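# Move six cart bottles into the fridge, shut door

## Task

Carry each of the six bottles from the cart into the refrigerator and leave all of them standing upright, then close the refrigerator door completely. The task fails if a glass bottle drops from any real height, if the door is swung open or closed violently, or if the robot tips over or is left leaning. At the end, release everything and back the robot away.

## Robot and tools

ROBOT. TidyBot++ is a single-arm mobile robot. Its base is 0.54 m long, 0.50 m wide and 0.38 m tall and rolls on four powered casters. On top sits one seven-joint arm ending in a two-finger gripper. The shoulder is 0.12 m ahead of the base centre and 0.68 m up. Segment lengths: upper arm 0.42 m, forearm 0.31 m, hand 0.31 m. There are two cameras: base_camera, fixed on the base and facing forward, and wrist_camera, which looks along the hand. At the start the arm is folded with the hand pointing down.

FRAMES. Base frame: origin on the floor below the base centre, x forward, y to the left, z up, in metres. hand_pose is reported in this frame and is the point between the finger pads. The hand's own z axis runs out along the fingers, and the fingers open and close along its y axis. Odometry frame: the base frame as it was at the start of the scene. base_odometry gives x, y and a heading in rad (left is positive, -3.142 to 3.142). It counts wheel rotation only, so slipping looks like travel, and it drifts by a few cm over many moves. base_tilt gives lean in degrees, with forward and right positive.

move. An action can contain any combination of base, joints and target, plus an optional speeds. All of its motions start together.
- base: relative offsets measured from where the base is when the command begins. translate_m is metres forward (+) or back, from -2 to 2. strafe_m is metres left (+) or right, from -2 to 2. rotate_rad is radians counter-clockwise (+), from -6.3 to 6.3.
- joints: absolute angles in radians, one named key per joint. joint_2_rad is the shoulder, limited to ±2.249, with 0 pointing up and positive leaning forward. joint_4_rad is the elbow, limited to ±2.579, with 0 straight. joint_6_rad is the wrist, limited to ±2.099. joint_1_rad, joint_3_rad, joint_5_rad and joint_7_rad turn without limit and take the short way round. joint_1_rad positive turns the arm clockwise seen from above, which is opposite to the base heading. gripper_pos runs from 0 (fully open, about 85 mm gap) to 1 (closed). The gap is roughly 85*(1-gripper_pos) mm.
- target: one absolute hand pose in the base frame, given as a single list of seven numbers [x, y, z, qw, qx, qy, qz]. Position is in metres, followed by a unit quaternion. When target is used, joints may only carry gripper_pos.
- speeds: optional caps for this call only. translate_m and strafe_m accept 0.05 to 0.5 m/s. rotate_rad accepts 0.1 to 1.57 rad/s.
- cameras: a list containing base_camera, wrist_camera or all. Omitting it returns every camera, and [] returns none.
- blocking: true (the default) returns once everything is at rest. false returns after about 0.5 s while the robot keeps moving.
A call with no action simply reports state and images. Any action is capped at 15 s, and a base move times out after 14 s.

Other tools:
- wait(seconds, from 0 to 10) observes without sending any new command.
- stop brakes every running motion.
- zoom_image(camera, region=[x0, y0, x1, y1]) enlarges part of the latest image, in pixels from the top-left, up to 504x504.
- read_manual returns licence text only.
- finished_scene(scene = the current scene number) ends the scene, and it cannot be undone.

RESULT LINES.
- move reads done, or the worst status among the motions.
- base_status, joint_status and hand_status can report: moving; done; off_target (came to rest short and may still be pushing); contact_stop or time_out (an uncommanded stop; later calls in the same reply are skipped); not_followed (a self-collision check or an unreachable pose withheld the command; the result names a cause); torque_fault; limit_stop_at_motor_heat.
- hand_target is where the arm's joint targets would place the hand.
- joint_positions gives actual joint angles.
- motor_effort gives each joint's effort in %, with the peak in brackets.
- on_its_own reports uncommanded behaviour.
- pictures lists the order of the images.
- ARM HIT, MOTOR HOT and OVER-TEMPERATURE FAULT are warnings.
- earlier move reports a non-blocking move in progress.
When a call is refused or an uncommanded stop occurs, the rest of that reply's move, wait and finished_scene calls are not run.

HAND CONTROL. Most targets land within about 3 cm. To correct, add (desired position - hand_pose) to the previous target. To hold still, resend hand_target rather than hand_pose. A held load makes the arm sag, so compensate for it the same way. Never command a loaded joint to its current reading. Poses out of reach can make the arm wander for up to 10 s. Forward-pointing poses low and close in front of the base tend to fail or strike the base. A downward-pointing hand reaches at most about 0.94 m high, and only close in. The arm does not avoid obstacles and will keep pushing if blocked.

GRIPPING. When gripper_pos 1 reports off_target, something is between the fingers. When it reports done at 1, the grip is empty. Closed fingertips reach about 20 mm past the hand point. While lowering a bottle onto a shelf, hand_pose stops descending when the bottle touches down. Release then, and avoid squeezing hard against a surface.

HAZARDS TO AVOID.
- Dropping bottles or releasing them while moving.
- Swinging the fridge door fast; move it gently with a slow base or arm.
- Driving or turning while the arm is snagged high up; the robot can tip. Backing away rights a slight lean.
- Reaching far out from the folded pose or swinging the stretched arm sideways.
- Collisions that trip a torque fault, which freezes the arm for 10 s.
- Long stretched holds, which heat the motors.
- Excessive force on the gripper.
Before ending the scene, open the gripper and move clear.

Each tool is called after "Request:" as name([rows], argument=value, ...), one row to a line, values as JSON.

## Session

Request:
move()

Scene clock: 0.00 s.
base_odometry: x=+0.000 y=+0.000 heading=+0.000
base_tilt: forward=-0.9 right=+0.4
base_status: not commanded
joint_positions: joint_1_rad=+0.027 joint_2_rad=-0.381 joint_3_rad=+3.161 joint_4_rad=-2.545 joint_5_rad=-0.023 joint_6_rad=-0.875 joint_7_rad=+1.589 gripper_pos=+0.000
joint_status: not commanded
motor_effort: joint_1_rad=+0 joint_2_rad=-1 joint_3_rad=+1 joint_4_rad=+15 joint_5_rad=-1 joint_6_rad=+1 joint_7_rad=+0
hand_pose: x=+0.2553 y=+0.0013 z=+0.5871 quat_wxyz=(-0.011, +0.998, -0.020, +0.051) (m; base frame)
hand_target: x=+0.2545 y=+0.0013 z=+0.5866 quat_wxyz=(-0.011, +0.998, -0.020, +0.051) (m; base frame)
hand_status: not commanded
pictures: base_camera, wrist_camera

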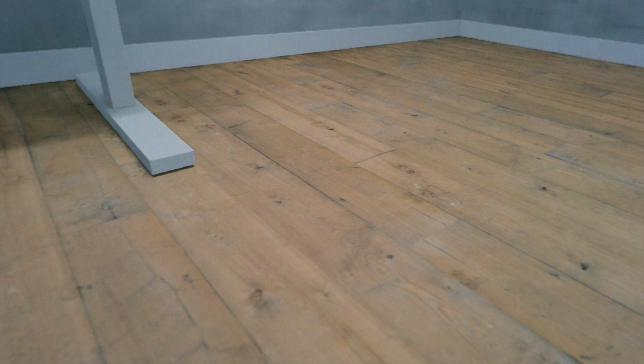

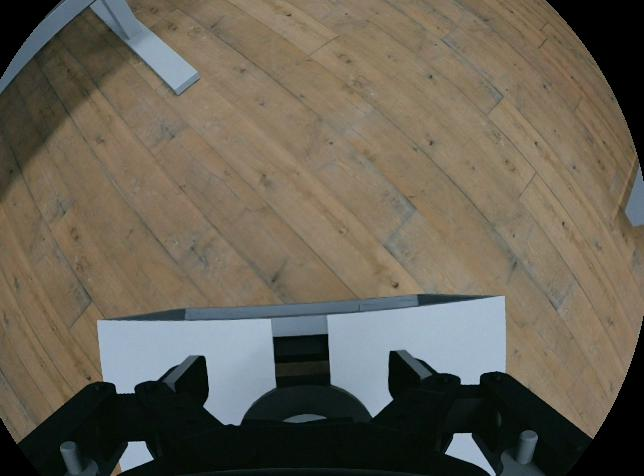

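Request:
move(joints={"joint_6_rad": 0.45})

Request:
move(joints={"joint_1_rad": -0.9})

Request:
move(joints={"joint_1_rad": 0.9})

Scene clock: 4.43 s.
move: done
base_odometry: x=+0.000 y=+0.000 heading=+0.000
base_tilt: forward=-0.8 right=+0.4
base_status: not commanded
joint_positions: joint_1_rad=+0.027 joint_2_rad=-0.381 joint_3_rad=+3.161 joint_4_rad=-2.542 joint_5_rad=-0.023 joint_6_rad=+0.423 joint_7_rad=+1.589 gripper_pos=+0.000
joint_status: all done
motor_effort: joint_1_rad=+0(0) joint_2_rad=-5(5) joint_3_rad=+1(2) joint_4_rad=+19(21) joint_5_rad=-1(1) joint_6_rad=+9(9) joint_7_rad=+1(1)
hand_pose: x=+0.5304 y=-0.0214 z=+0.8459 quat_wxyz=(+0.015, +0.763, -0.023, +0.646) (m; base frame)
hand_target: x=+0.5305 y=-0.0216 z=+0.8512 quat_wxyz=(+0.015, +0.756, -0.023, +0.654) (m; base frame)
hand_status: not commanded
pictures: base_camera, wrist_camera
camera_calibration:
wrist_camera: T_world_to_cam=[[-0.0811245, -0.996023, -0.0368489, 0.0515748], [-0.160991, 0.0495798, -0.98571, 0.981509], [0.983616, -0.0740329, -0.164373, -0.246632], [0, 0, 0, 1]] pos_world=[0.404789, -0.0155522, 0.928844]

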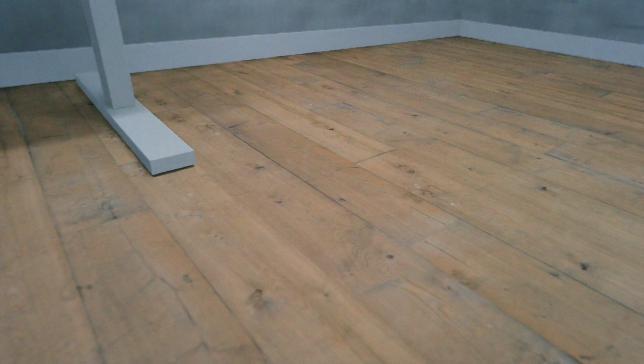

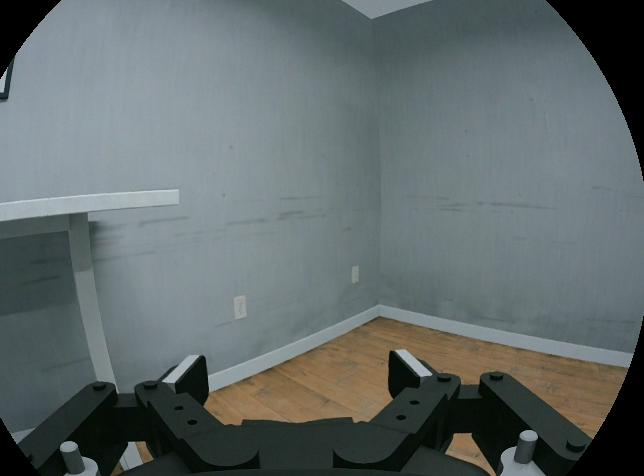

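Scene clock: 6.63 s.
move: done
base_odometry: x=+0.000 y=+0.000 heading=+0.000
base_tilt: forward=-0.9 right=+0.4
base_status: not commanded
joint_positions: joint_1_rad=-0.872 joint_2_rad=-0.381 joint_3_rad=+3.161 joint_4_rad=-2.542 joint_5_rad=-0.023 joint_6_rad=+0.423 joint_7_rad=+1.589 gripper_pos=+0.000
joint_status: all done
motor_effort: joint_1_rad=+0(1) joint_2_rad=-5(6) joint_3_rad=+1(2) joint_4_rad=+19(21) joint_5_rad=+0(1) joint_6_rad=+9(9) joint_7_rad=+1(1)
hand_pose: x=+0.3917 y=+0.3088 z=+0.8460 quat_wxyz=(-0.267, +0.697, +0.311, +0.588) (m; base frame)
hand_target: x=+0.3832 y=+0.3162 z=+0.8512 quat_wxyz=(-0.279, +0.687, +0.317, +0.592) (m; base frame)
hand_status: not commanded
pictures: base_camera, wrist_camera
camera_calibration:
wrist_camera: T_world_to_cam=[[0.729311, -0.683189, -0.0368531, -0.0448634], [-0.138857, -0.0950581, -0.98574, 0.978883], [0.669943, 0.724028, -0.164193, -0.20947], [0, 0, 0, 1]] pos_world=[0.308977, 0.214063, 0.928877]

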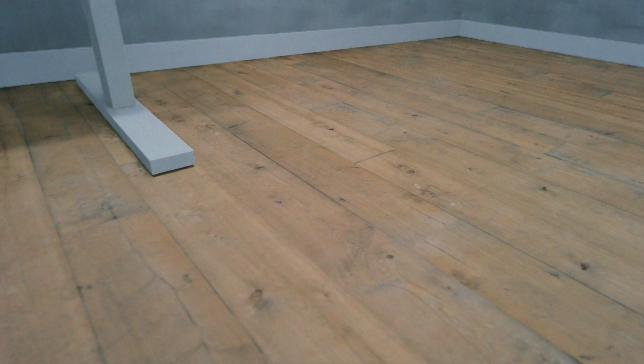

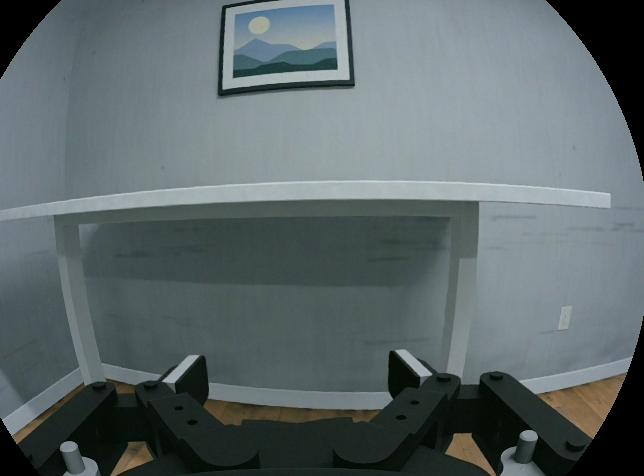

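Scene clock: 9.60 s.
move: done
base_odometry: x=+0.000 y=+0.000 heading=+0.000
base_tilt: forward=-0.9 right=+0.4
base_status: not commanded
joint_positions: joint_1_rad=+0.872 joint_2_rad=-0.381 joint_3_rad=+3.161 joint_4_rad=-2.542 joint_5_rad=-0.023 joint_6_rad=+0.424 joint_7_rad=+1.589 gripper_pos=+0.000
joint_status: all done
motor_effort: joint_1_rad=+0(1) joint_2_rad=-5(5) joint_3_rad=+1(2) joint_4_rad=+20(21) joint_5_rad=-1(1) joint_6_rad=+9(9) joint_7_rad=+0(1)
hand_pose: x=+0.3761 y=-0.3219 z=+0.8460 quat_wxyz=(+0.278, +0.686, -0.334, +0.583) (m; base frame)
hand_target: x=+0.3669 y=-0.3291 z=+0.8512 quat_wxyz=(+0.290, +0.675, -0.341, +0.586) (m; base frame)
hand_status: not commanded
pictures: base_camera, wrist_camera
camera_calibration:
wrist_camera: T_world_to_cam=[[-0.798784, -0.600488, -0.0368574, 0.136984], [-0.06956, 0.153036, -0.985769, 0.970645], [0.597583, -0.784853, -0.164013, -0.201024], [0, 0, 0, 1]] pos_world=[0.297067, -0.224061, 0.92891]

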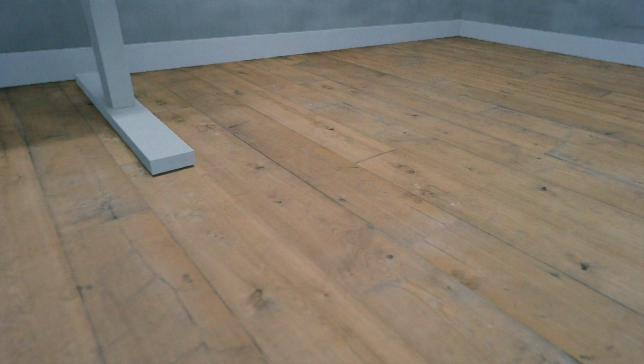

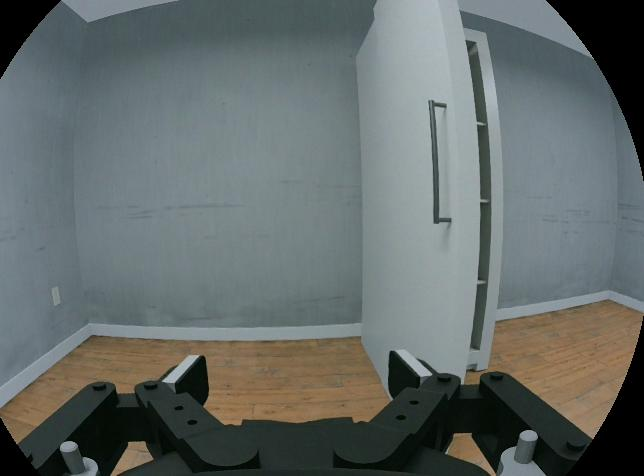

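Request:
move(joints={"joint_1_rad": 1.9}, cameras=["wrist_camera"])

Request:
move(joints={"joint_1_rad": 2.9}, cameras=["wrist_camera"])

Request:
move(joints={"joint_1_rad": 4.0}, cameras=["wrist_camera"])

Scene clock: 13.43 s.
move: done
base_odometry: x=+0.000 y=+0.000 heading=+0.000
base_tilt: forward=-0.9 right=+0.4
base_status: not commanded
joint_positions: joint_1_rad=+1.872 joint_2_rad=-0.381 joint_3_rad=+3.161 joint_4_rad=-2.542 joint_5_rad=-0.023 joint_6_rad=+0.424 joint_7_rad=+1.589 gripper_pos=+0.000
joint_status: all done
motor_effort: joint_1_rad=+0(2) joint_2_rad=-5(6) joint_3_rad=+1(2) joint_4_rad=+20(21) joint_5_rad=+0(1) joint_6_rad=+8(9) joint_7_rad=+0(1)
hand_pose: x=-0.0130 y=-0.3902 z=+0.8461 quat_wxyz=(+0.524, +0.442, -0.622, +0.378) (m; base frame)
hand_target: x=-0.0240 y=-0.3864 z=+0.8512 quat_wxyz=(+0.536, +0.429, -0.623, +0.375) (m; base frame)
hand_status: not commanded
pictures: wrist_camera
camera_calibration:
wrist_camera: T_world_to_cam=[[-0.936841, 0.347808, -0.0368603, 0.153415], [0.0911685, 0.141095, -0.985789, 0.951523], [-0.337665, -0.926888, -0.163893, -0.0898391], [0, 0, 0, 1]] pos_world=[0.0266407, -0.270885, 0.928932]

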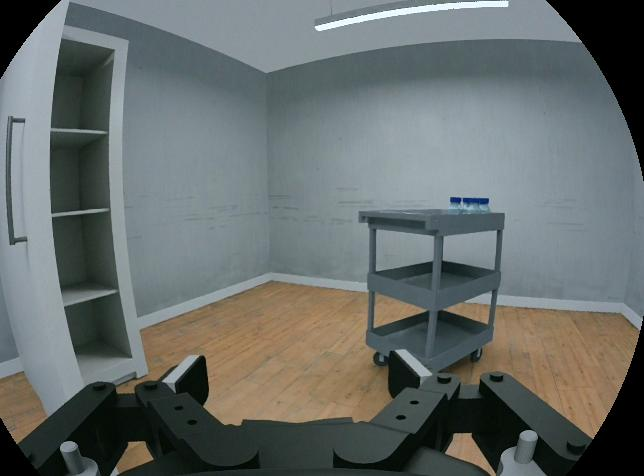

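Scene clock: 15.70 s.
move: done
base_odometry: x=+0.000 y=+0.000 heading=+0.000
base_tilt: forward=-0.8 right=+0.4
base_status: not commanded
joint_positions: joint_1_rad=+2.872 joint_2_rad=-0.381 joint_3_rad=+3.161 joint_4_rad=-2.542 joint_5_rad=-0.023 joint_6_rad=+0.424 joint_7_rad=+1.589 gripper_pos=+0.000
joint_status: all done
motor_effort: joint_1_rad=+0(1) joint_2_rad=-5(5) joint_3_rad=+1(2) joint_4_rad=+21(21) joint_5_rad=-1(1) joint_6_rad=+8(9) joint_7_rad=+0(1)
hand_pose: x=-0.2807 y=-0.0998 z=+0.8461 quat_wxyz=(+0.641, +0.090, -0.758, +0.081) (m; base frame)
hand_target: x=-0.2834 y=-0.0885 z=+0.8512 quat_wxyz=(+0.650, +0.078, -0.753, +0.073) (m; base frame)
hand_status: not commanded
pictures: wrist_camera
camera_calibration:
wrist_camera: T_world_to_cam=[[-0.213516, 0.976244, -0.0368603, 0.0673391], [0.167986, -0.000480174, -0.985789, 0.942382], [-0.962389, -0.216674, -0.163893, -0.015497], [0, 0, 0, 1]] pos_world=[-0.158843, -0.0686447, 0.928932]

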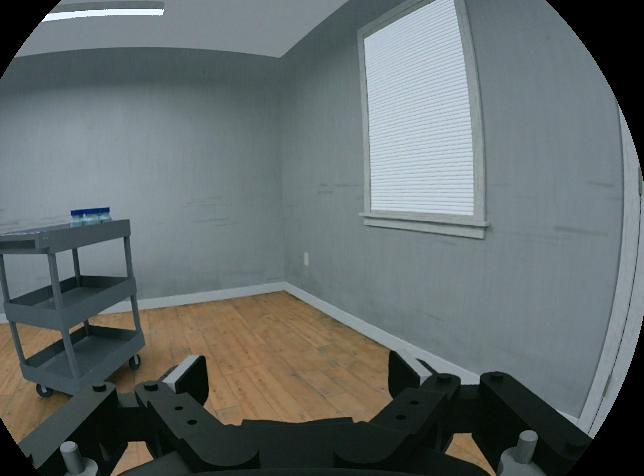

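Scene clock: 18.07 s.
move: done
base_odometry: x=+0.000 y=+0.000 heading=+0.000
base_tilt: forward=-0.9 right=+0.4
base_status: not commanded
joint_positions: joint_1_rad=+3.972 joint_2_rad=-0.381 joint_3_rad=+3.161 joint_4_rad=-2.542 joint_5_rad=-0.023 joint_6_rad=+0.424 joint_7_rad=+1.589 gripper_pos=+0.000
joint_status: all done
motor_effort: joint_1_rad=+0(2) joint_2_rad=-5(6) joint_3_rad=+1(2) joint_4_rad=+20(21) joint_5_rad=-1(1) joint_6_rad=+9(9) joint_7_rad=+1(1)
hand_pose: x=-0.1512 y=+0.3109 z=+0.8461 quat_wxyz=(+0.589, -0.320, -0.693, -0.266) (m; base frame)
hand_target: x=-0.1424 y=+0.3185 z=+0.8512 quat_wxyz=(+0.592, -0.327, -0.682, -0.278) (m; base frame)
hand_status: not commanded
pictures: wrist_camera
camera_calibration:
wrist_camera: T_world_to_cam=[[0.773184, 0.633109, -0.0368617, -0.050077], [0.0757307, -0.149882, -0.985799, 0.953363], [-0.629644, 0.759413, -0.163833, -0.0551485], [0, 0, 0, 1]] pos_world=[-0.068204, 0.216477, 0.928944]

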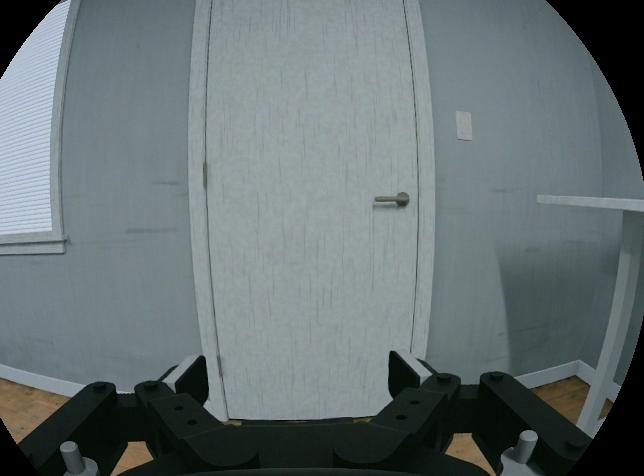

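Request:
move(base={"rotate_rad": -2.3}, joints={"joint_1_rad": 0.0, "joint_2_rad": -0.1, "joint_4_rad": -1.3, "joint_6_rad": -0.95})

Request:
move(base={"translate_m": 0.5})

Scene clock: 35.50 s.
move: done
base_odometry: x=+0.000 y=+0.000 heading=-2.300
base_tilt: forward=-0.9 right=+0.4
base_status: done
joint_positions: joint_1_rad=+6.257 joint_2_rad=-0.116 joint_3_rad=+3.161 joint_4_rad=-1.307 joint_5_rad=-0.023 joint_6_rad=-0.907 joint_7_rad=+1.589 gripper_pos=+0.000
joint_status: all done
motor_effort: joint_1_rad=+0(3) joint_2_rad=-15(18) joint_3_rad=+1(3) joint_4_rad=+22(23) joint_5_rad=-1(2) joint_6_rad=+8(9) joint_7_rad=+0(1)
hand_pose: x=+0.6316 y=+0.0096 z=+1.0601 quat_wxyz=(+0.009, -0.867, -0.009, -0.499) (m; base frame)
hand_target: x=+0.6307 y=-0.0036 z=+1.0441 quat_wxyz=(+0.003, -0.880, +0.002, -0.476) (m; base frame)
hand_status: not commanded
pictures: base_camera, wrist_camera
camera_calibration:
wrist_camera: T_world_to_cam=[[-0.0103862, -0.99963, -0.0251277, 0.0414573], [-0.500634, 0.0269511, -0.86524, 1.29435], [0.865597, 0.00359322, -0.500728, 0.121672], [0, 0, 0, 1]] pos_world=[0.543108, 0.00612055, 1.18189]

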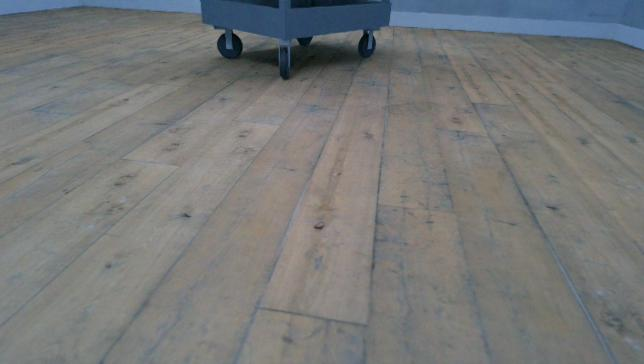

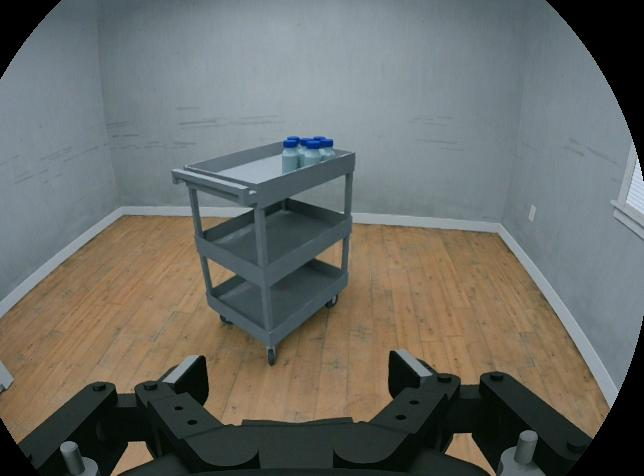

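Scene clock: 37.73 s.
move: done
base_odometry: x=-0.333 y=-0.373 heading=-2.300
base_tilt: forward=-0.9 right=+0.4
base_status: done
joint_positions: joint_1_rad=+6.258 joint_2_rad=-0.091 joint_3_rad=+3.161 joint_4_rad=-1.303 joint_5_rad=-0.023 joint_6_rad=-0.913 joint_7_rad=+1.589 gripper_pos=+0.000
joint_status: not commanded
motor_effort: joint_1_rad=+0(1) joint_2_rad=-17(21) joint_3_rad=+1(2) joint_4_rad=+21(23) joint_5_rad=-1(1) joint_6_rad=+7(8) joint_7_rad=+1(1)
hand_pose: x=+0.6401 y=+0.0095 z=+1.0476 quat_wxyz=(+0.009, -0.873, -0.009, -0.487) (m; base frame)
hand_target: x=+0.6307 y=-0.0036 z=+1.0441 quat_wxyz=(+0.003, -0.880, +0.002, -0.476) (m; base frame)
hand_status: not commanded
pictures: base_camera, wrist_camera
camera_calibration:
wrist_camera: T_world_to_cam=[[-0.0116045, -0.999642, -0.0241103, 0.0408593], [-0.524121, 0.0266151, -0.851228, 1.28818], [0.851565, 0.00275867, -0.524242, 0.14165], [0, 0, 0, 1]] pos_world=[0.555011, 0.00616898, 1.17178]

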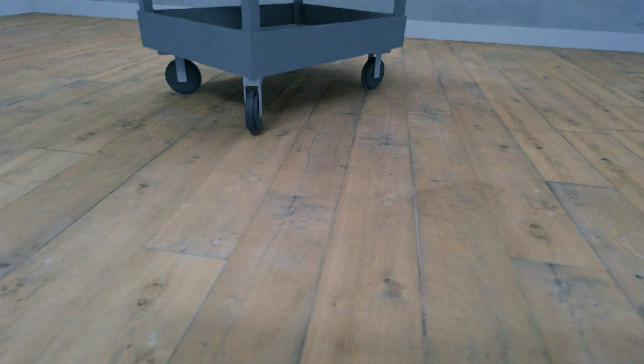

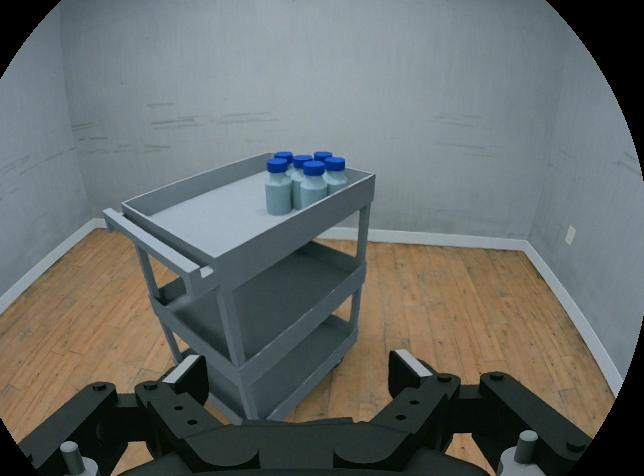

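Request:
zoom_image(camera="wrist_camera", region=[220, 130, 400, 250])

Request:
zoom_image(camera="wrist_camera", region=[90, 130, 390, 430])

Scaled by 2.800.

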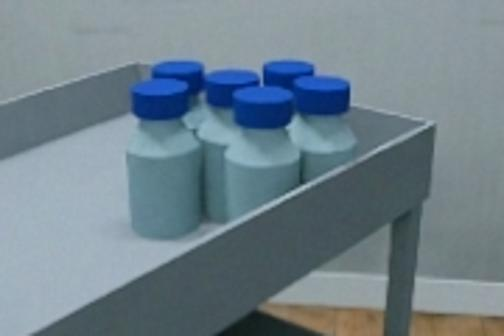

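Scaled by 1.680.

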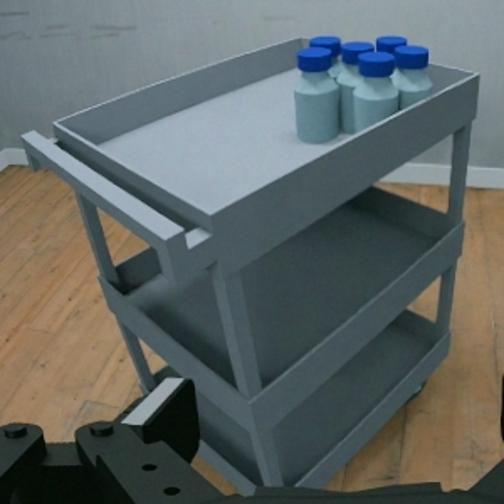

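Request:
move(base={"translate_m": 1.03, "strafe_m": -0.563, "rotate_rad": 0.86}, joints={"joint_6_rad": -1.35})

Scene clock: 59.73 s.
move: done
base_odometry: x=-1.440 y=-0.766 heading=-1.440
base_tilt: forward=-0.8 right=+0.4
base_status: done
joint_positions: joint_1_rad=+6.264 joint_2_rad=-0.096 joint_3_rad=+3.161 joint_4_rad=-1.298 joint_5_rad=-0.023 joint_6_rad=-1.312 joint_7_rad=+1.589 gripper_pos=+0.000
joint_status: all done
motor_effort: joint_1_rad=+0(2) joint_2_rad=-15(17) joint_3_rad=+1(3) joint_4_rad=+19(22) joint_5_rad=-1(2) joint_6_rad=+5(7) joint_7_rad=+0(1)
hand_pose: x=+0.5548 y=+0.0077 z=+0.9619 quat_wxyz=(+0.009, -0.951, -0.009, -0.308) (m; base frame)
hand_target: x=+0.5439 y=-0.0006 z=+0.9561 quat_wxyz=(+0.007, -0.956, +0.000, -0.292) (m; base frame)
hand_status: not commanded
pictures: base_camera, wrist_camera
camera_calibration:
wrist_camera: T_world_to_cam=[[-0.015934, -0.999772, -0.0142491, 0.0289259], [-0.808377, 0.021268, -0.588281, 1.07539], [0.58845, 0.00214495, -0.808531, 0.588838], [0, 0, 0, 1]] pos_world=[0.523276, 0.00478497, 1.10913]

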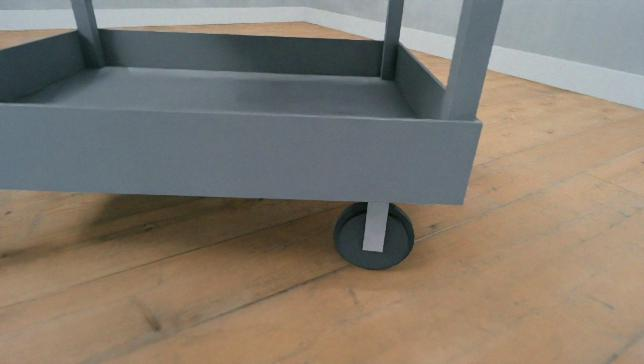

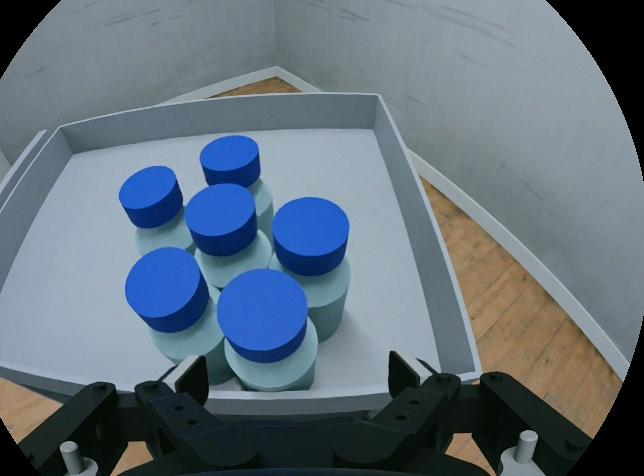

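Request:
move(joints={"joint_1_rad": -0.466, "joint_2_rad": 0.026, "joint_4_rad": -1.139, "joint_6_rad": -1.31, "gripper_pos": 0.12}, base={"translate_m": 0.111, "strafe_m": -0.214}, speeds={"translate_m": 0.2})

Scene clock: 83.17 s.
move: done
base_odometry: x=-1.637 y=-0.904 heading=-1.440
base_tilt: forward=-0.8 right=+0.3
base_status: done
joint_positions: joint_1_rad=+5.841 joint_2_rad=+0.014 joint_3_rad=+3.161 joint_4_rad=-1.146 joint_5_rad=-0.023 joint_6_rad=-1.313 joint_7_rad=+1.589 gripper_pos=+0.120
joint_status: all done
motor_effort: joint_1_rad=+0(2) joint_2_rad=-18(20) joint_3_rad=+1(3) joint_4_rad=+20(21) joint_5_rad=-1(1) joint_6_rad=+5(6) joint_7_rad=+0(1)
hand_pose: x=+0.5602 y=+0.2072 z=+0.9835 quat_wxyz=(+0.077, -0.922, -0.207, -0.319) (m; base frame)
hand_target: x=+0.5596 y=+0.2201 z=+0.9819 quat_wxyz=(+0.080, -0.919, -0.219, -0.317) (m; base frame)
hand_status: not commanded
pictures: base_camera, wrist_camera
camera_calibration:
wrist_camera: T_world_to_cam=[[0.395464, -0.918393, -0.0127487, -0.0200128], [-0.722988, -0.302701, -0.621015, 1.13976], [0.566477, 0.254806, -0.783695, 0.538196], [0, 0, 0, 1]] pos_world=[0.527069, 0.18949, 1.12933]

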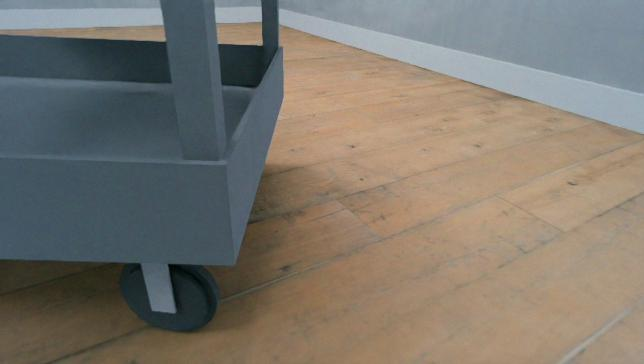

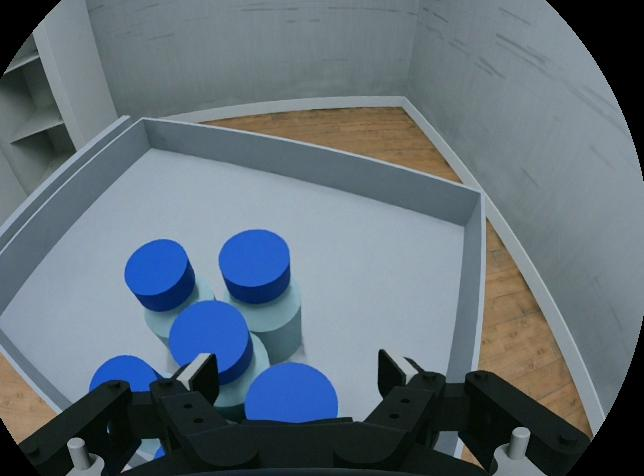

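Request:
move(joints={"joint_1_rad": -0.48, "joint_2_rad": -0.002, "joint_4_rad": -1.313, "joint_6_rad": -1.135}, cameras=["wrist_camera"])

Scene clock: 87.77 s.
move: done
base_odometry: x=-1.637 y=-0.904 heading=-1.440
base_tilt: forward=-0.8 right=+0.4
base_status: not commanded
joint_positions: joint_1_rad=+5.832 joint_2_rad=+0.006 joint_3_rad=+3.161 joint_4_rad=-1.295 joint_5_rad=-0.023 joint_6_rad=-1.167 joint_7_rad=+1.589 gripper_pos=+0.120
joint_status: all done
motor_effort: joint_1_rad=+0(1) joint_2_rad=-19(21) joint_3_rad=+1(1) joint_4_rad=+20(21) joint_5_rad=+0(1) joint_6_rad=+6(7) joint_7_rad=+0(1)
hand_pose: x=+0.5698 y=+0.2163 z=+0.9430 quat_wxyz=(+0.079, -0.920, -0.210, -0.321) (m; base frame)
hand_target: x=+0.5659 y=+0.2303 z=+0.9444 quat_wxyz=(+0.086, -0.913, -0.222, -0.330) (m; base frame)
hand_status: not commanded
pictures: wrist_camera
camera_calibration:
wrist_camera: T_world_to_cam=[[0.401406, -0.915792, -0.0141023, -0.0186362], [-0.718268, -0.3052, -0.625255, 1.12611], [0.568299, 0.26111, -0.780293, 0.49309], [0, 0, 0, 1]] pos_world=[0.536104, 0.19787, 1.0886]

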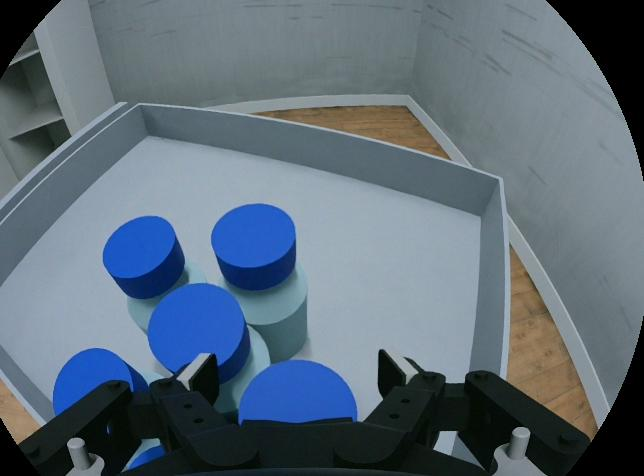

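Request:
move(joints={"joint_1_rad": -0.48, "joint_2_rad": -0.043, "joint_4_rad": -1.489, "joint_6_rad": -0.975}, cameras=["wrist_camera"])

Scene clock: 96.33 s.
move: done
base_odometry: x=-1.637 y=-0.904 heading=-1.440
base_tilt: forward=-0.8 right=+0.4
base_status: not commanded
joint_positions: joint_1_rad=+5.830 joint_2_rad=-0.056 joint_3_rad=+3.161 joint_4_rad=-1.464 joint_5_rad=-0.023 joint_6_rad=-0.999 joint_7_rad=+1.589 gripper_pos=+0.120
joint_status: all done
motor_effort: joint_1_rad=+0(2) joint_2_rad=-14(19) joint_3_rad=+1(1) joint_4_rad=+19(21) joint_5_rad=+0(1) joint_6_rad=+6(6) joint_7_rad=+1(2)
hand_pose: x=+0.5658 y=+0.2147 z=+0.9220 quat_wxyz=(+0.085, -0.910, -0.207, -0.349) (m; base frame)
hand_target: x=+0.5633 y=+0.2282 z=+0.9075 quat_wxyz=(+0.088, -0.910, -0.219, -0.341) (m; base frame)
hand_status: not commanded
pictures: wrist_camera
camera_calibration:
wrist_camera: T_world_to_cam=[[0.400675, -0.916054, -0.017469, -0.0152749], [-0.683266, -0.286044, -0.671808, 1.12864], [0.610415, 0.281113, -0.740519, 0.414663], [0, 0, 0, 1]] pos_world=[0.524164, 0.192281, 1.06503]

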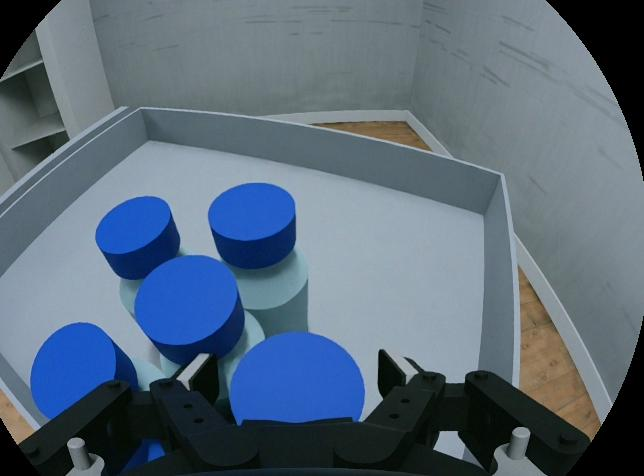

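Request:
move(joints={"joint_1_rad": -0.48, "joint_2_rad": -0.022, "joint_4_rad": -1.54, "joint_6_rad": -0.944}, cameras=["wrist_camera"])

Scene clock: 101.03 s.
move: off_target
base_odometry: x=-1.637 y=-0.904 heading=-1.440
base_tilt: forward=-0.8 right=+0.4
base_status: not commanded
joint_positions: joint_1_rad=+5.830 joint_2_rad=-0.059 joint_3_rad=+3.161 joint_4_rad=-1.489 joint_5_rad=-0.023 joint_6_rad=-0.950 joint_7_rad=+1.589 gripper_pos=+0.120
joint_status: joint_4_rad off_target (ended at -1.489, target -1.540); the others done
motor_effort: joint_1_rad=+0(1) joint_2_rad=-10(14) joint_3_rad=+0(1) joint_4_rad=+15(19) joint_5_rad=+0(1) joint_6_rad=+4(5) joint_7_rad=+1(1)
hand_pose: x=+0.5712 y=+0.2170 z=+0.9208 quat_wxyz=(+0.088, -0.905, -0.205, -0.361) (m; base frame)
hand_target: x=+0.5643 y=+0.2287 z=+0.8770 quat_wxyz=(+0.084, -0.917, -0.220, -0.323) (m; base frame)
hand_status: not commanded
pictures: wrist_camera
camera_calibration:
wrist_camera: T_world_to_cam=[[0.400107, -0.916286, -0.0182735, -0.0142428], [-0.667098, -0.277508, -0.691353, 1.13912], [0.628406, 0.288805, -0.722286, 0.381012], [0, 0, 0, 1]] pos_world=[0.52617, 0.193025, 1.06247]

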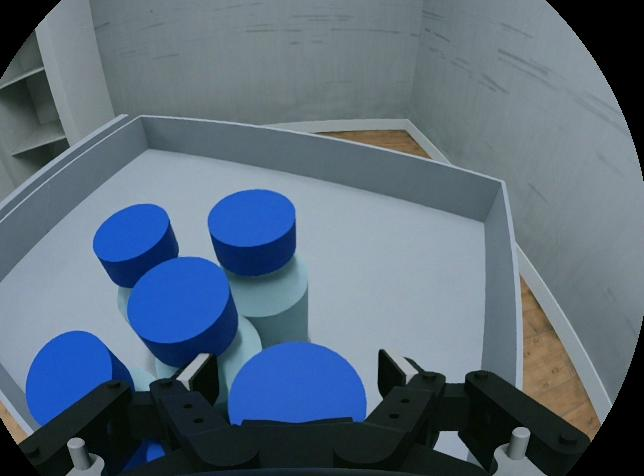

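Request:
zoom_image(camera="wrist_camera", region=[20, 300, 260, 476])

Request:
move(joints={"joint_1_rad": -0.48, "joint_2_rad": -0.01, "joint_4_rad": -1.42, "joint_6_rad": -1.02}, cameras=["wrist_camera"])

Scaled by 2.100.

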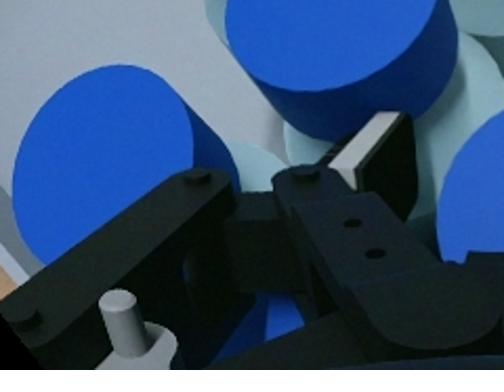

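Scene clock: 105.10 s.
move: done
base_odometry: x=-1.637 y=-0.904 heading=-1.440
base_tilt: forward=-0.9 right=+0.4
base_status: not commanded
joint_positions: joint_1_rad=+5.830 joint_2_rad=-0.020 joint_3_rad=+3.161 joint_4_rad=-1.433 joint_5_rad=-0.023 joint_6_rad=-1.001 joint_7_rad=+1.589 gripper_pos=+0.120
joint_status: all done
motor_effort: joint_1_rad=-1(2) joint_2_rad=-18(19) joint_3_rad=+0(1) joint_4_rad=+21(23) joint_5_rad=-2(2) joint_6_rad=+7(7) joint_7_rad=+0(1)
hand_pose: x=+0.5783 y=+0.2207 z=+0.9196 quat_wxyz=(+0.084, -0.911, -0.207, -0.346) (m; base frame)
hand_target: x=+0.5723 y=+0.2330 z=+0.9172 quat_wxyz=(+0.087, -0.911, -0.220, -0.337) (m; base frame)
hand_status: not commanded
pictures: wrist_camera
camera_calibration:
wrist_camera: T_world_to_cam=[[0.400645, -0.916083, -0.0166093, -0.015593], [-0.687218, -0.288464, -0.666723, 1.13543], [0.605983, 0.278534, -0.74512, 0.410881], [0, 0, 0, 1]] pos_world=[0.537552, 0.198803, 1.06292]

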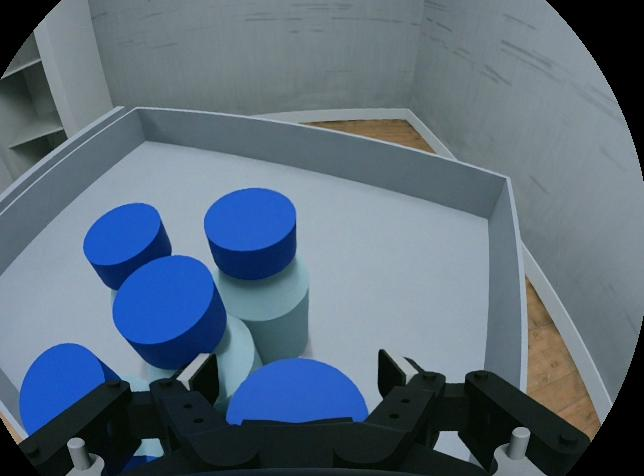

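Request:
move(joints={"joint_1_rad": -0.48, "joint_2_rad": 0.026, "joint_4_rad": -1.139, "joint_6_rad": -1.31}, cameras=[])

Request:
move(base={"translate_m": -0.067, "strafe_m": 0.036}, cameras=["wrist_camera"])

Scene clock: 109.17 s.
move: done
base_odometry: x=-1.637 y=-0.904 heading=-1.440
base_tilt: forward=-0.8 right=+0.4
base_status: not commanded
joint_positions: joint_1_rad=+5.830 joint_2_rad=+0.012 joint_3_rad=+3.161 joint_4_rad=-1.144 joint_5_rad=-0.023 joint_6_rad=-1.269 joint_7_rad=+1.589 gripper_pos=+0.120
joint_status: all done
motor_effort: joint_1_rad=+0(1) joint_2_rad=-19(20) joint_3_rad=+1(1) joint_4_rad=+20(23) joint_5_rad=-1(2) joint_6_rad=+6(8) joint_7_rad=+1(1)
hand_pose: x=+0.5669 y=+0.2165 z=+0.9947 quat_wxyz=(+0.083, -0.912, -0.211, -0.341) (m; base frame)
hand_target: x=+0.5565 y=+0.2263 z=+0.9819 quat_wxyz=(+0.082, -0.918, -0.225, -0.317) (m; base frame)
hand_status: not commanded
pictures: none
No camera images: "cameras" was empty.

Scene clock: 110.30 s.
move: done
base_odometry: x=-1.611 y=-0.832 heading=-1.440
base_tilt: forward=-0.8 right=+0.4
base_status: done
joint_positions: joint_1_rad=+5.823 joint_2_rad=+0.020 joint_3_rad=+3.161 joint_4_rad=-1.143 joint_5_rad=-0.023 joint_6_rad=-1.273 joint_7_rad=+1.589 gripper_pos=+0.120
joint_status: not commanded
motor_effort: joint_1_rad=+0(2) joint_2_rad=-19(21) joint_3_rad=+1(2) joint_4_rad=+20(21) joint_5_rad=-1(1) joint_6_rad=+6(6) joint_7_rad=+0(2)
hand_pose: x=+0.5667 y=+0.2203 z=+0.9902 quat_wxyz=(+0.083, -0.914, -0.214, -0.335) (m; base frame)
hand_target: x=+0.5565 y=+0.2263 z=+0.9819 quat_wxyz=(+0.082, -0.918, -0.225, -0.317) (m; base frame)
hand_status: not commanded
pictures: wrist_camera
camera_calibration:
wrist_camera: T_world_to_cam=[[0.412208, -0.910987, -0.0136914, -0.0206807], [-0.696262, -0.305285, -0.649631, 1.16629], [0.587625, 0.277316, -0.760126, 0.496148], [0, 0, 0, 1]] pos_world=[0.529017, 0.19962, 1.13451]

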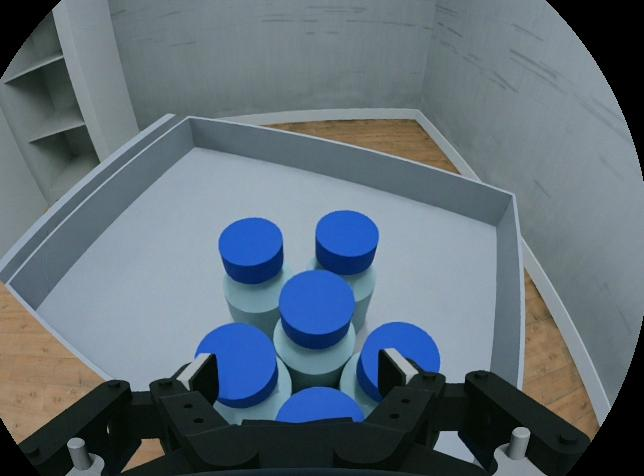

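Request:
move(joints={"joint_1_rad": -0.42, "joint_2_rad": -0.042, "joint_4_rad": -1.40, "joint_6_rad": -1.065}, cameras=["wrist_camera"])

Scene clock: 116.27 s.
move: done
base_odometry: x=-1.611 y=-0.832 heading=-1.440
base_tilt: forward=-0.9 right=+0.4
base_status: not commanded
joint_positions: joint_1_rad=+5.836 joint_2_rad=-0.034 joint_3_rad=+3.161 joint_4_rad=-1.383 joint_5_rad=-0.023 joint_6_rad=-1.095 joint_7_rad=+1.589 gripper_pos=+0.120
joint_status: all done
motor_effort: joint_1_rad=+0(1) joint_2_rad=-17(20) joint_3_rad=+1(2) joint_4_rad=+21(22) joint_5_rad=+0(1) joint_6_rad=+6(6) joint_7_rad=+0(1)
hand_pose: x=+0.5641 y=+0.2113 z=+0.9329 quat_wxyz=(+0.081, -0.917, -0.207, -0.332) (m; base frame)
hand_target: x=+0.5717 y=+0.1996 z=+0.9343 quat_wxyz=(+0.078, -0.916, -0.193, -0.343) (m; base frame)
hand_status: not commanded
pictures: wrist_camera
camera_calibration:
wrist_camera: T_world_to_cam=[[0.396945, -0.917703, -0.0159622, -0.0164182], [-0.706487, -0.294391, -0.643591, 1.12238], [0.585927, 0.266748, -0.765203, 0.464612], [0, 0, 0, 1]] pos_world=[0.527235, 0.191417, 1.07761]

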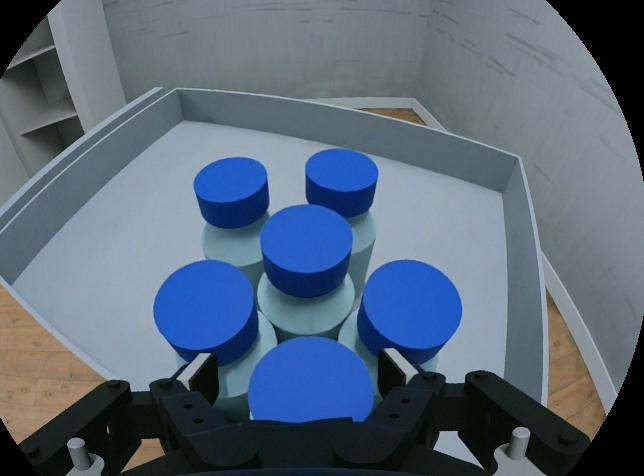

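Request:
move(joints={"joint_1_rad": -0.406, "joint_2_rad": -0.054, "joint_4_rad": -1.52, "joint_6_rad": -0.96}, cameras=["wrist_camera"])

Scene clock: 119.63 s.
move: done
base_odometry: x=-1.611 y=-0.832 heading=-1.440
base_tilt: forward=-0.8 right=+0.4
base_status: not commanded
joint_positions: joint_1_rad=+5.848 joint_2_rad=-0.042 joint_3_rad=+3.161 joint_4_rad=-1.505 joint_5_rad=-0.023 joint_6_rad=-0.991 joint_7_rad=+1.589 gripper_pos=+0.120
joint_status: all done
motor_effort: joint_1_rad=+0(1) joint_2_rad=-18(19) joint_3_rad=+1(2) joint_4_rad=+22(22) joint_5_rad=-1(1) joint_6_rad=+6(7) joint_7_rad=+0(1)
hand_pose: x=+0.5668 y=+0.2053 z=+0.8951 quat_wxyz=(+0.078, -0.920, -0.200, -0.328) (m; base frame)
hand_target: x=+0.5743 y=+0.1927 z=+0.9000 quat_wxyz=(+0.075, -0.918, -0.185, -0.342) (m; base frame)
hand_status: not commanded
pictures: wrist_camera
camera_calibration:
wrist_camera: T_world_to_cam=[[0.382953, -0.923624, -0.0162758, -0.0142245], [-0.717363, -0.28624, -0.635183, 1.09513], [0.582012, 0.254921, -0.77219, 0.446552], [0, 0, 0, 1]] pos_world=[0.531153, 0.186496, 1.0402]

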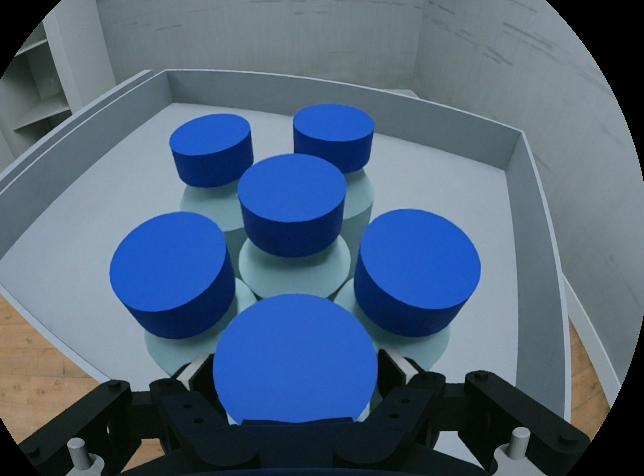

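Request:
move(joints={"gripper_pos": 0.5}, cameras=["wrist_camera"])

Scene clock: 121.87 s.
move: off_target
base_odometry: x=-1.611 y=-0.832 heading=-1.440
base_tilt: forward=-0.9 right=+0.4
base_status: not commanded
joint_positions: joint_1_rad=+5.850 joint_2_rad=-0.053 joint_3_rad=+3.161 joint_4_rad=-1.505 joint_5_rad=-0.023 joint_6_rad=-0.973 joint_7_rad=+1.589 gripper_pos=+0.412
joint_status: gripper_pos off_target (ended at +0.412, target +0.500)
motor_effort: joint_1_rad=+1(2) joint_2_rad=-17(19) joint_3_rad=+2(3) joint_4_rad=+21(23) joint_5_rad=+0(1) joint_6_rad=+5(8) joint_7_rad=+1(1)
hand_pose: x=+0.5690 y=+0.2054 z=+0.9043 quat_wxyz=(+0.080, -0.915, -0.198, -0.341) (m; base frame)
hand_target: x=+0.5743 y=+0.1927 z=+0.9000 quat_wxyz=(+0.075, -0.918, -0.185, -0.342) (m; base frame)
hand_status: not commanded
pictures: wrist_camera
camera_calibration:
wrist_camera: T_world_to_cam=[[0.381699, -0.924127, -0.0171973, -0.0131993], [-0.700431, -0.277064, -0.657747, 1.11147], [0.603077, 0.263107, -0.753042, 0.421392], [0, 0, 0, 1]] pos_world=[0.529412, 0.184879, 1.04816]

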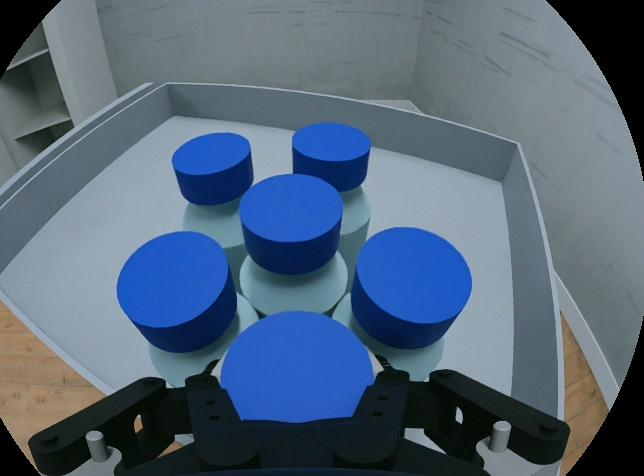

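Request:
move(joints={"gripper_pos": 0.6}, cameras=[])

Request:
move(joints={"joint_2_rad": -0.025, "joint_4_rad": -1.3, "joint_6_rad": -1.13}, cameras=["wrist_camera"])

Scene clock: 127.00 s.
move: off_target
base_odometry: x=-1.611 y=-0.832 heading=-1.440
base_tilt: forward=-0.8 right=+0.4
base_status: not commanded
joint_positions: joint_1_rad=+5.850 joint_2_rad=-0.053 joint_3_rad=+3.161 joint_4_rad=-1.506 joint_5_rad=-0.023 joint_6_rad=-0.973 joint_7_rad=+1.589 gripper_pos=+0.412
joint_status: gripper_pos off_target (ended at +0.412, target +0.600)
motor_effort: joint_1_rad=+1(1) joint_2_rad=-16(17) joint_3_rad=+2(2) joint_4_rad=+19(20) joint_5_rad=+0(1) joint_6_rad=+5(5) joint_7_rad=+1(1)
hand_pose: x=+0.5690 y=+0.2053 z=+0.9041 quat_wxyz=(+0.080, -0.915, -0.198, -0.341) (m; base frame)
hand_target: x=+0.5743 y=+0.1927 z=+0.9000 quat_wxyz=(+0.075, -0.918, -0.185, -0.342) (m; base frame)
hand_status: not commanded
pictures: none
No camera images: "cameras" was empty.

Scene clock: 128.23 s.
move: done
base_odometry: x=-1.611 y=-0.832 heading=-1.440
base_tilt: forward=-0.8 right=+0.4
base_status: not commanded
joint_positions: joint_1_rad=+5.851 joint_2_rad=-0.018 joint_3_rad=+3.161 joint_4_rad=-1.324 joint_5_rad=-0.023 joint_6_rad=-1.110 joint_7_rad=+1.589 gripper_pos=+0.412
joint_status: all done
motor_effort: joint_1_rad=+0(1) joint_2_rad=-21(23) joint_3_rad=+1(2) joint_4_rad=+24(26) joint_5_rad=+0(1) joint_6_rad=+9(10) joint_7_rad=+1(1)
hand_pose: x=+0.5762 y=+0.2088 z=+0.9520 quat_wxyz=(+0.081, -0.913, -0.199, -0.346) (m; base frame)
hand_target: x=+0.5788 y=+0.1953 z=+0.9636 quat_wxyz=(+0.077, -0.914, -0.187, -0.352) (m; base frame)
hand_status: not commanded
pictures: wrist_camera
camera_calibration:
wrist_camera: T_world_to_cam=[[0.383955, -0.923211, -0.0161335, -0.0144775], [-0.693571, -0.276828, -0.665076, 1.15182], [0.609539, 0.266549, -0.746602, 0.441513], [0, 0, 0, 1]] pos_world=[0.535312, 0.187806, 1.09545]

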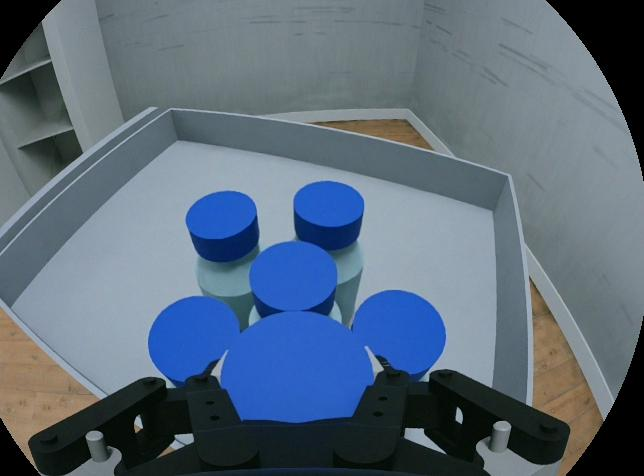

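Request:
move(joints={"joint_2_rad": 0.075, "joint_4_rad": -0.93, "joint_6_rad": -1.42}, cameras=[])

Request:
move(base={"translate_m": -0.4}, cameras=[])

Request:
move(base={"translate_m": 0.566, "strafe_m": 1.5, "rotate_rad": 0.44}, joints={"joint_1_rad": 0.02, "joint_2_rad": -0.1, "joint_4_rad": -1.4, "joint_6_rad": -0.95})

Scene clock: 135.27 s.
move: done
base_odometry: x=-1.611 y=-0.832 heading=-1.440
base_tilt: forward=-0.8 right=+0.4
base_status: not commanded
joint_positions: joint_1_rad=+5.851 joint_2_rad=+0.077 joint_3_rad=+3.161 joint_4_rad=-0.950 joint_5_rad=-0.023 joint_6_rad=-1.389 joint_7_rad=+1.589 gripper_pos=+0.412
joint_status: all done
motor_effort: joint_1_rad=+0(1) joint_2_rad=-23(23) joint_3_rad=+1(1) joint_4_rad=+21(26) joint_5_rad=-1(1) joint_6_rad=+8(10) joint_7_rad=+1(1)
hand_pose: x=+0.5808 y=+0.2122 z=+1.0312 quat_wxyz=(+0.080, -0.913, -0.202, -0.346) (m; base frame)
hand_target: x=+0.5802 y=+0.1972 z=+1.0352 quat_wxyz=(+0.074, -0.917, -0.191, -0.343) (m; base frame)
hand_status: not commanded
pictures: none
No camera images: "cameras" was empty.

Scene clock: 137.43 s.
move: done
base_odometry: x=-1.663 y=-0.436 heading=-1.440
base_tilt: forward=-0.8 right=+0.4
base_status: done
joint_positions: joint_1_rad=+5.854 joint_2_rad=+0.087 joint_3_rad=+3.161 joint_4_rad=-0.948 joint_5_rad=-0.023 joint_6_rad=-1.397 joint_7_rad=+1.589 gripper_pos=+0.412
joint_status: not commanded
motor_effort: joint_1_rad=+0(2) joint_2_rad=-23(26) joint_3_rad=+1(2) joint_4_rad=+21(23) joint_5_rad=+0(2) joint_6_rad=+8(9) joint_7_rad=+0(1)
hand_pose: x=+0.5828 y=+0.2115 z=+1.0253 quat_wxyz=(+0.078, -0.916, -0.202, -0.339) (m; base frame)
hand_target: x=+0.5802 y=+0.1972 z=+1.0352 quat_wxyz=(+0.074, -0.917, -0.191, -0.343) (m; base frame)
hand_status: not commanded
pictures: none
No camera images: "cameras" was empty.

Scene clock: 142.03 s.
move: done
base_odometry: x=-0.102 y=-0.801 heading=-1.000
base_tilt: forward=-0.8 right=+0.4
base_status: done
joint_positions: joint_1_rad=+6.287 joint_2_rad=-0.074 joint_3_rad=+3.160 joint_4_rad=-1.402 joint_5_rad=-0.023 joint_6_rad=-0.989 joint_7_rad=+1.589 gripper_pos=+0.412
joint_status: all done
motor_effort: joint_1_rad=+0(3) joint_2_rad=-19(24) joint_3_rad=+1(3) joint_4_rad=+24(25) joint_5_rad=-1(2) joint_6_rad=+9(10) joint_7_rad=+1(1)
hand_pose: x=+0.6219 y=-0.0045 z=+0.9658 quat_wxyz=(+0.004, -0.916, +0.004, -0.401) (m; base frame)
hand_target: x=+0.6222 y=-0.0134 z=+0.9891 quat_wxyz=(+0.000, -0.902, +0.012, -0.431) (m; base frame)
hand_status: not commanded
pictures: base_camera, wrist_camera
camera_calibration:
wrist_camera: T_world_to_cam=[[-0.0427264, -0.998891, -0.0197737, 0.0398143], [-0.676211, 0.0434823, -0.735423, 1.19225], [0.735468, -0.0180508, -0.677319, 0.334259], [0, 0, 0, 1]] pos_world=[0.56208, -0.00603818, 1.104]

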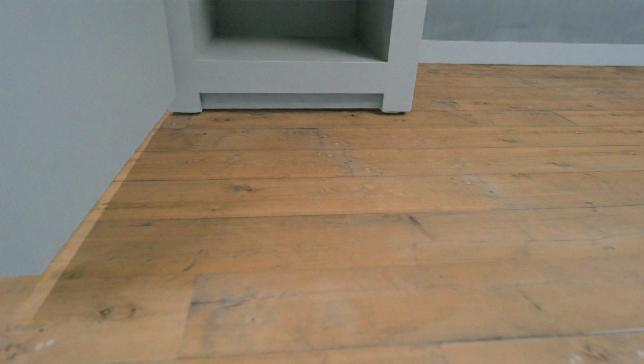

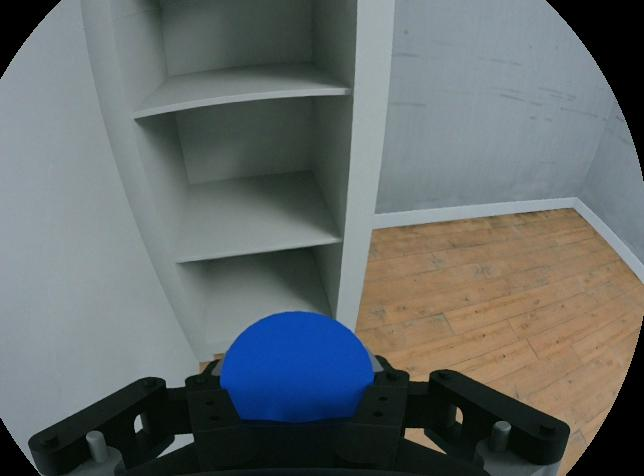

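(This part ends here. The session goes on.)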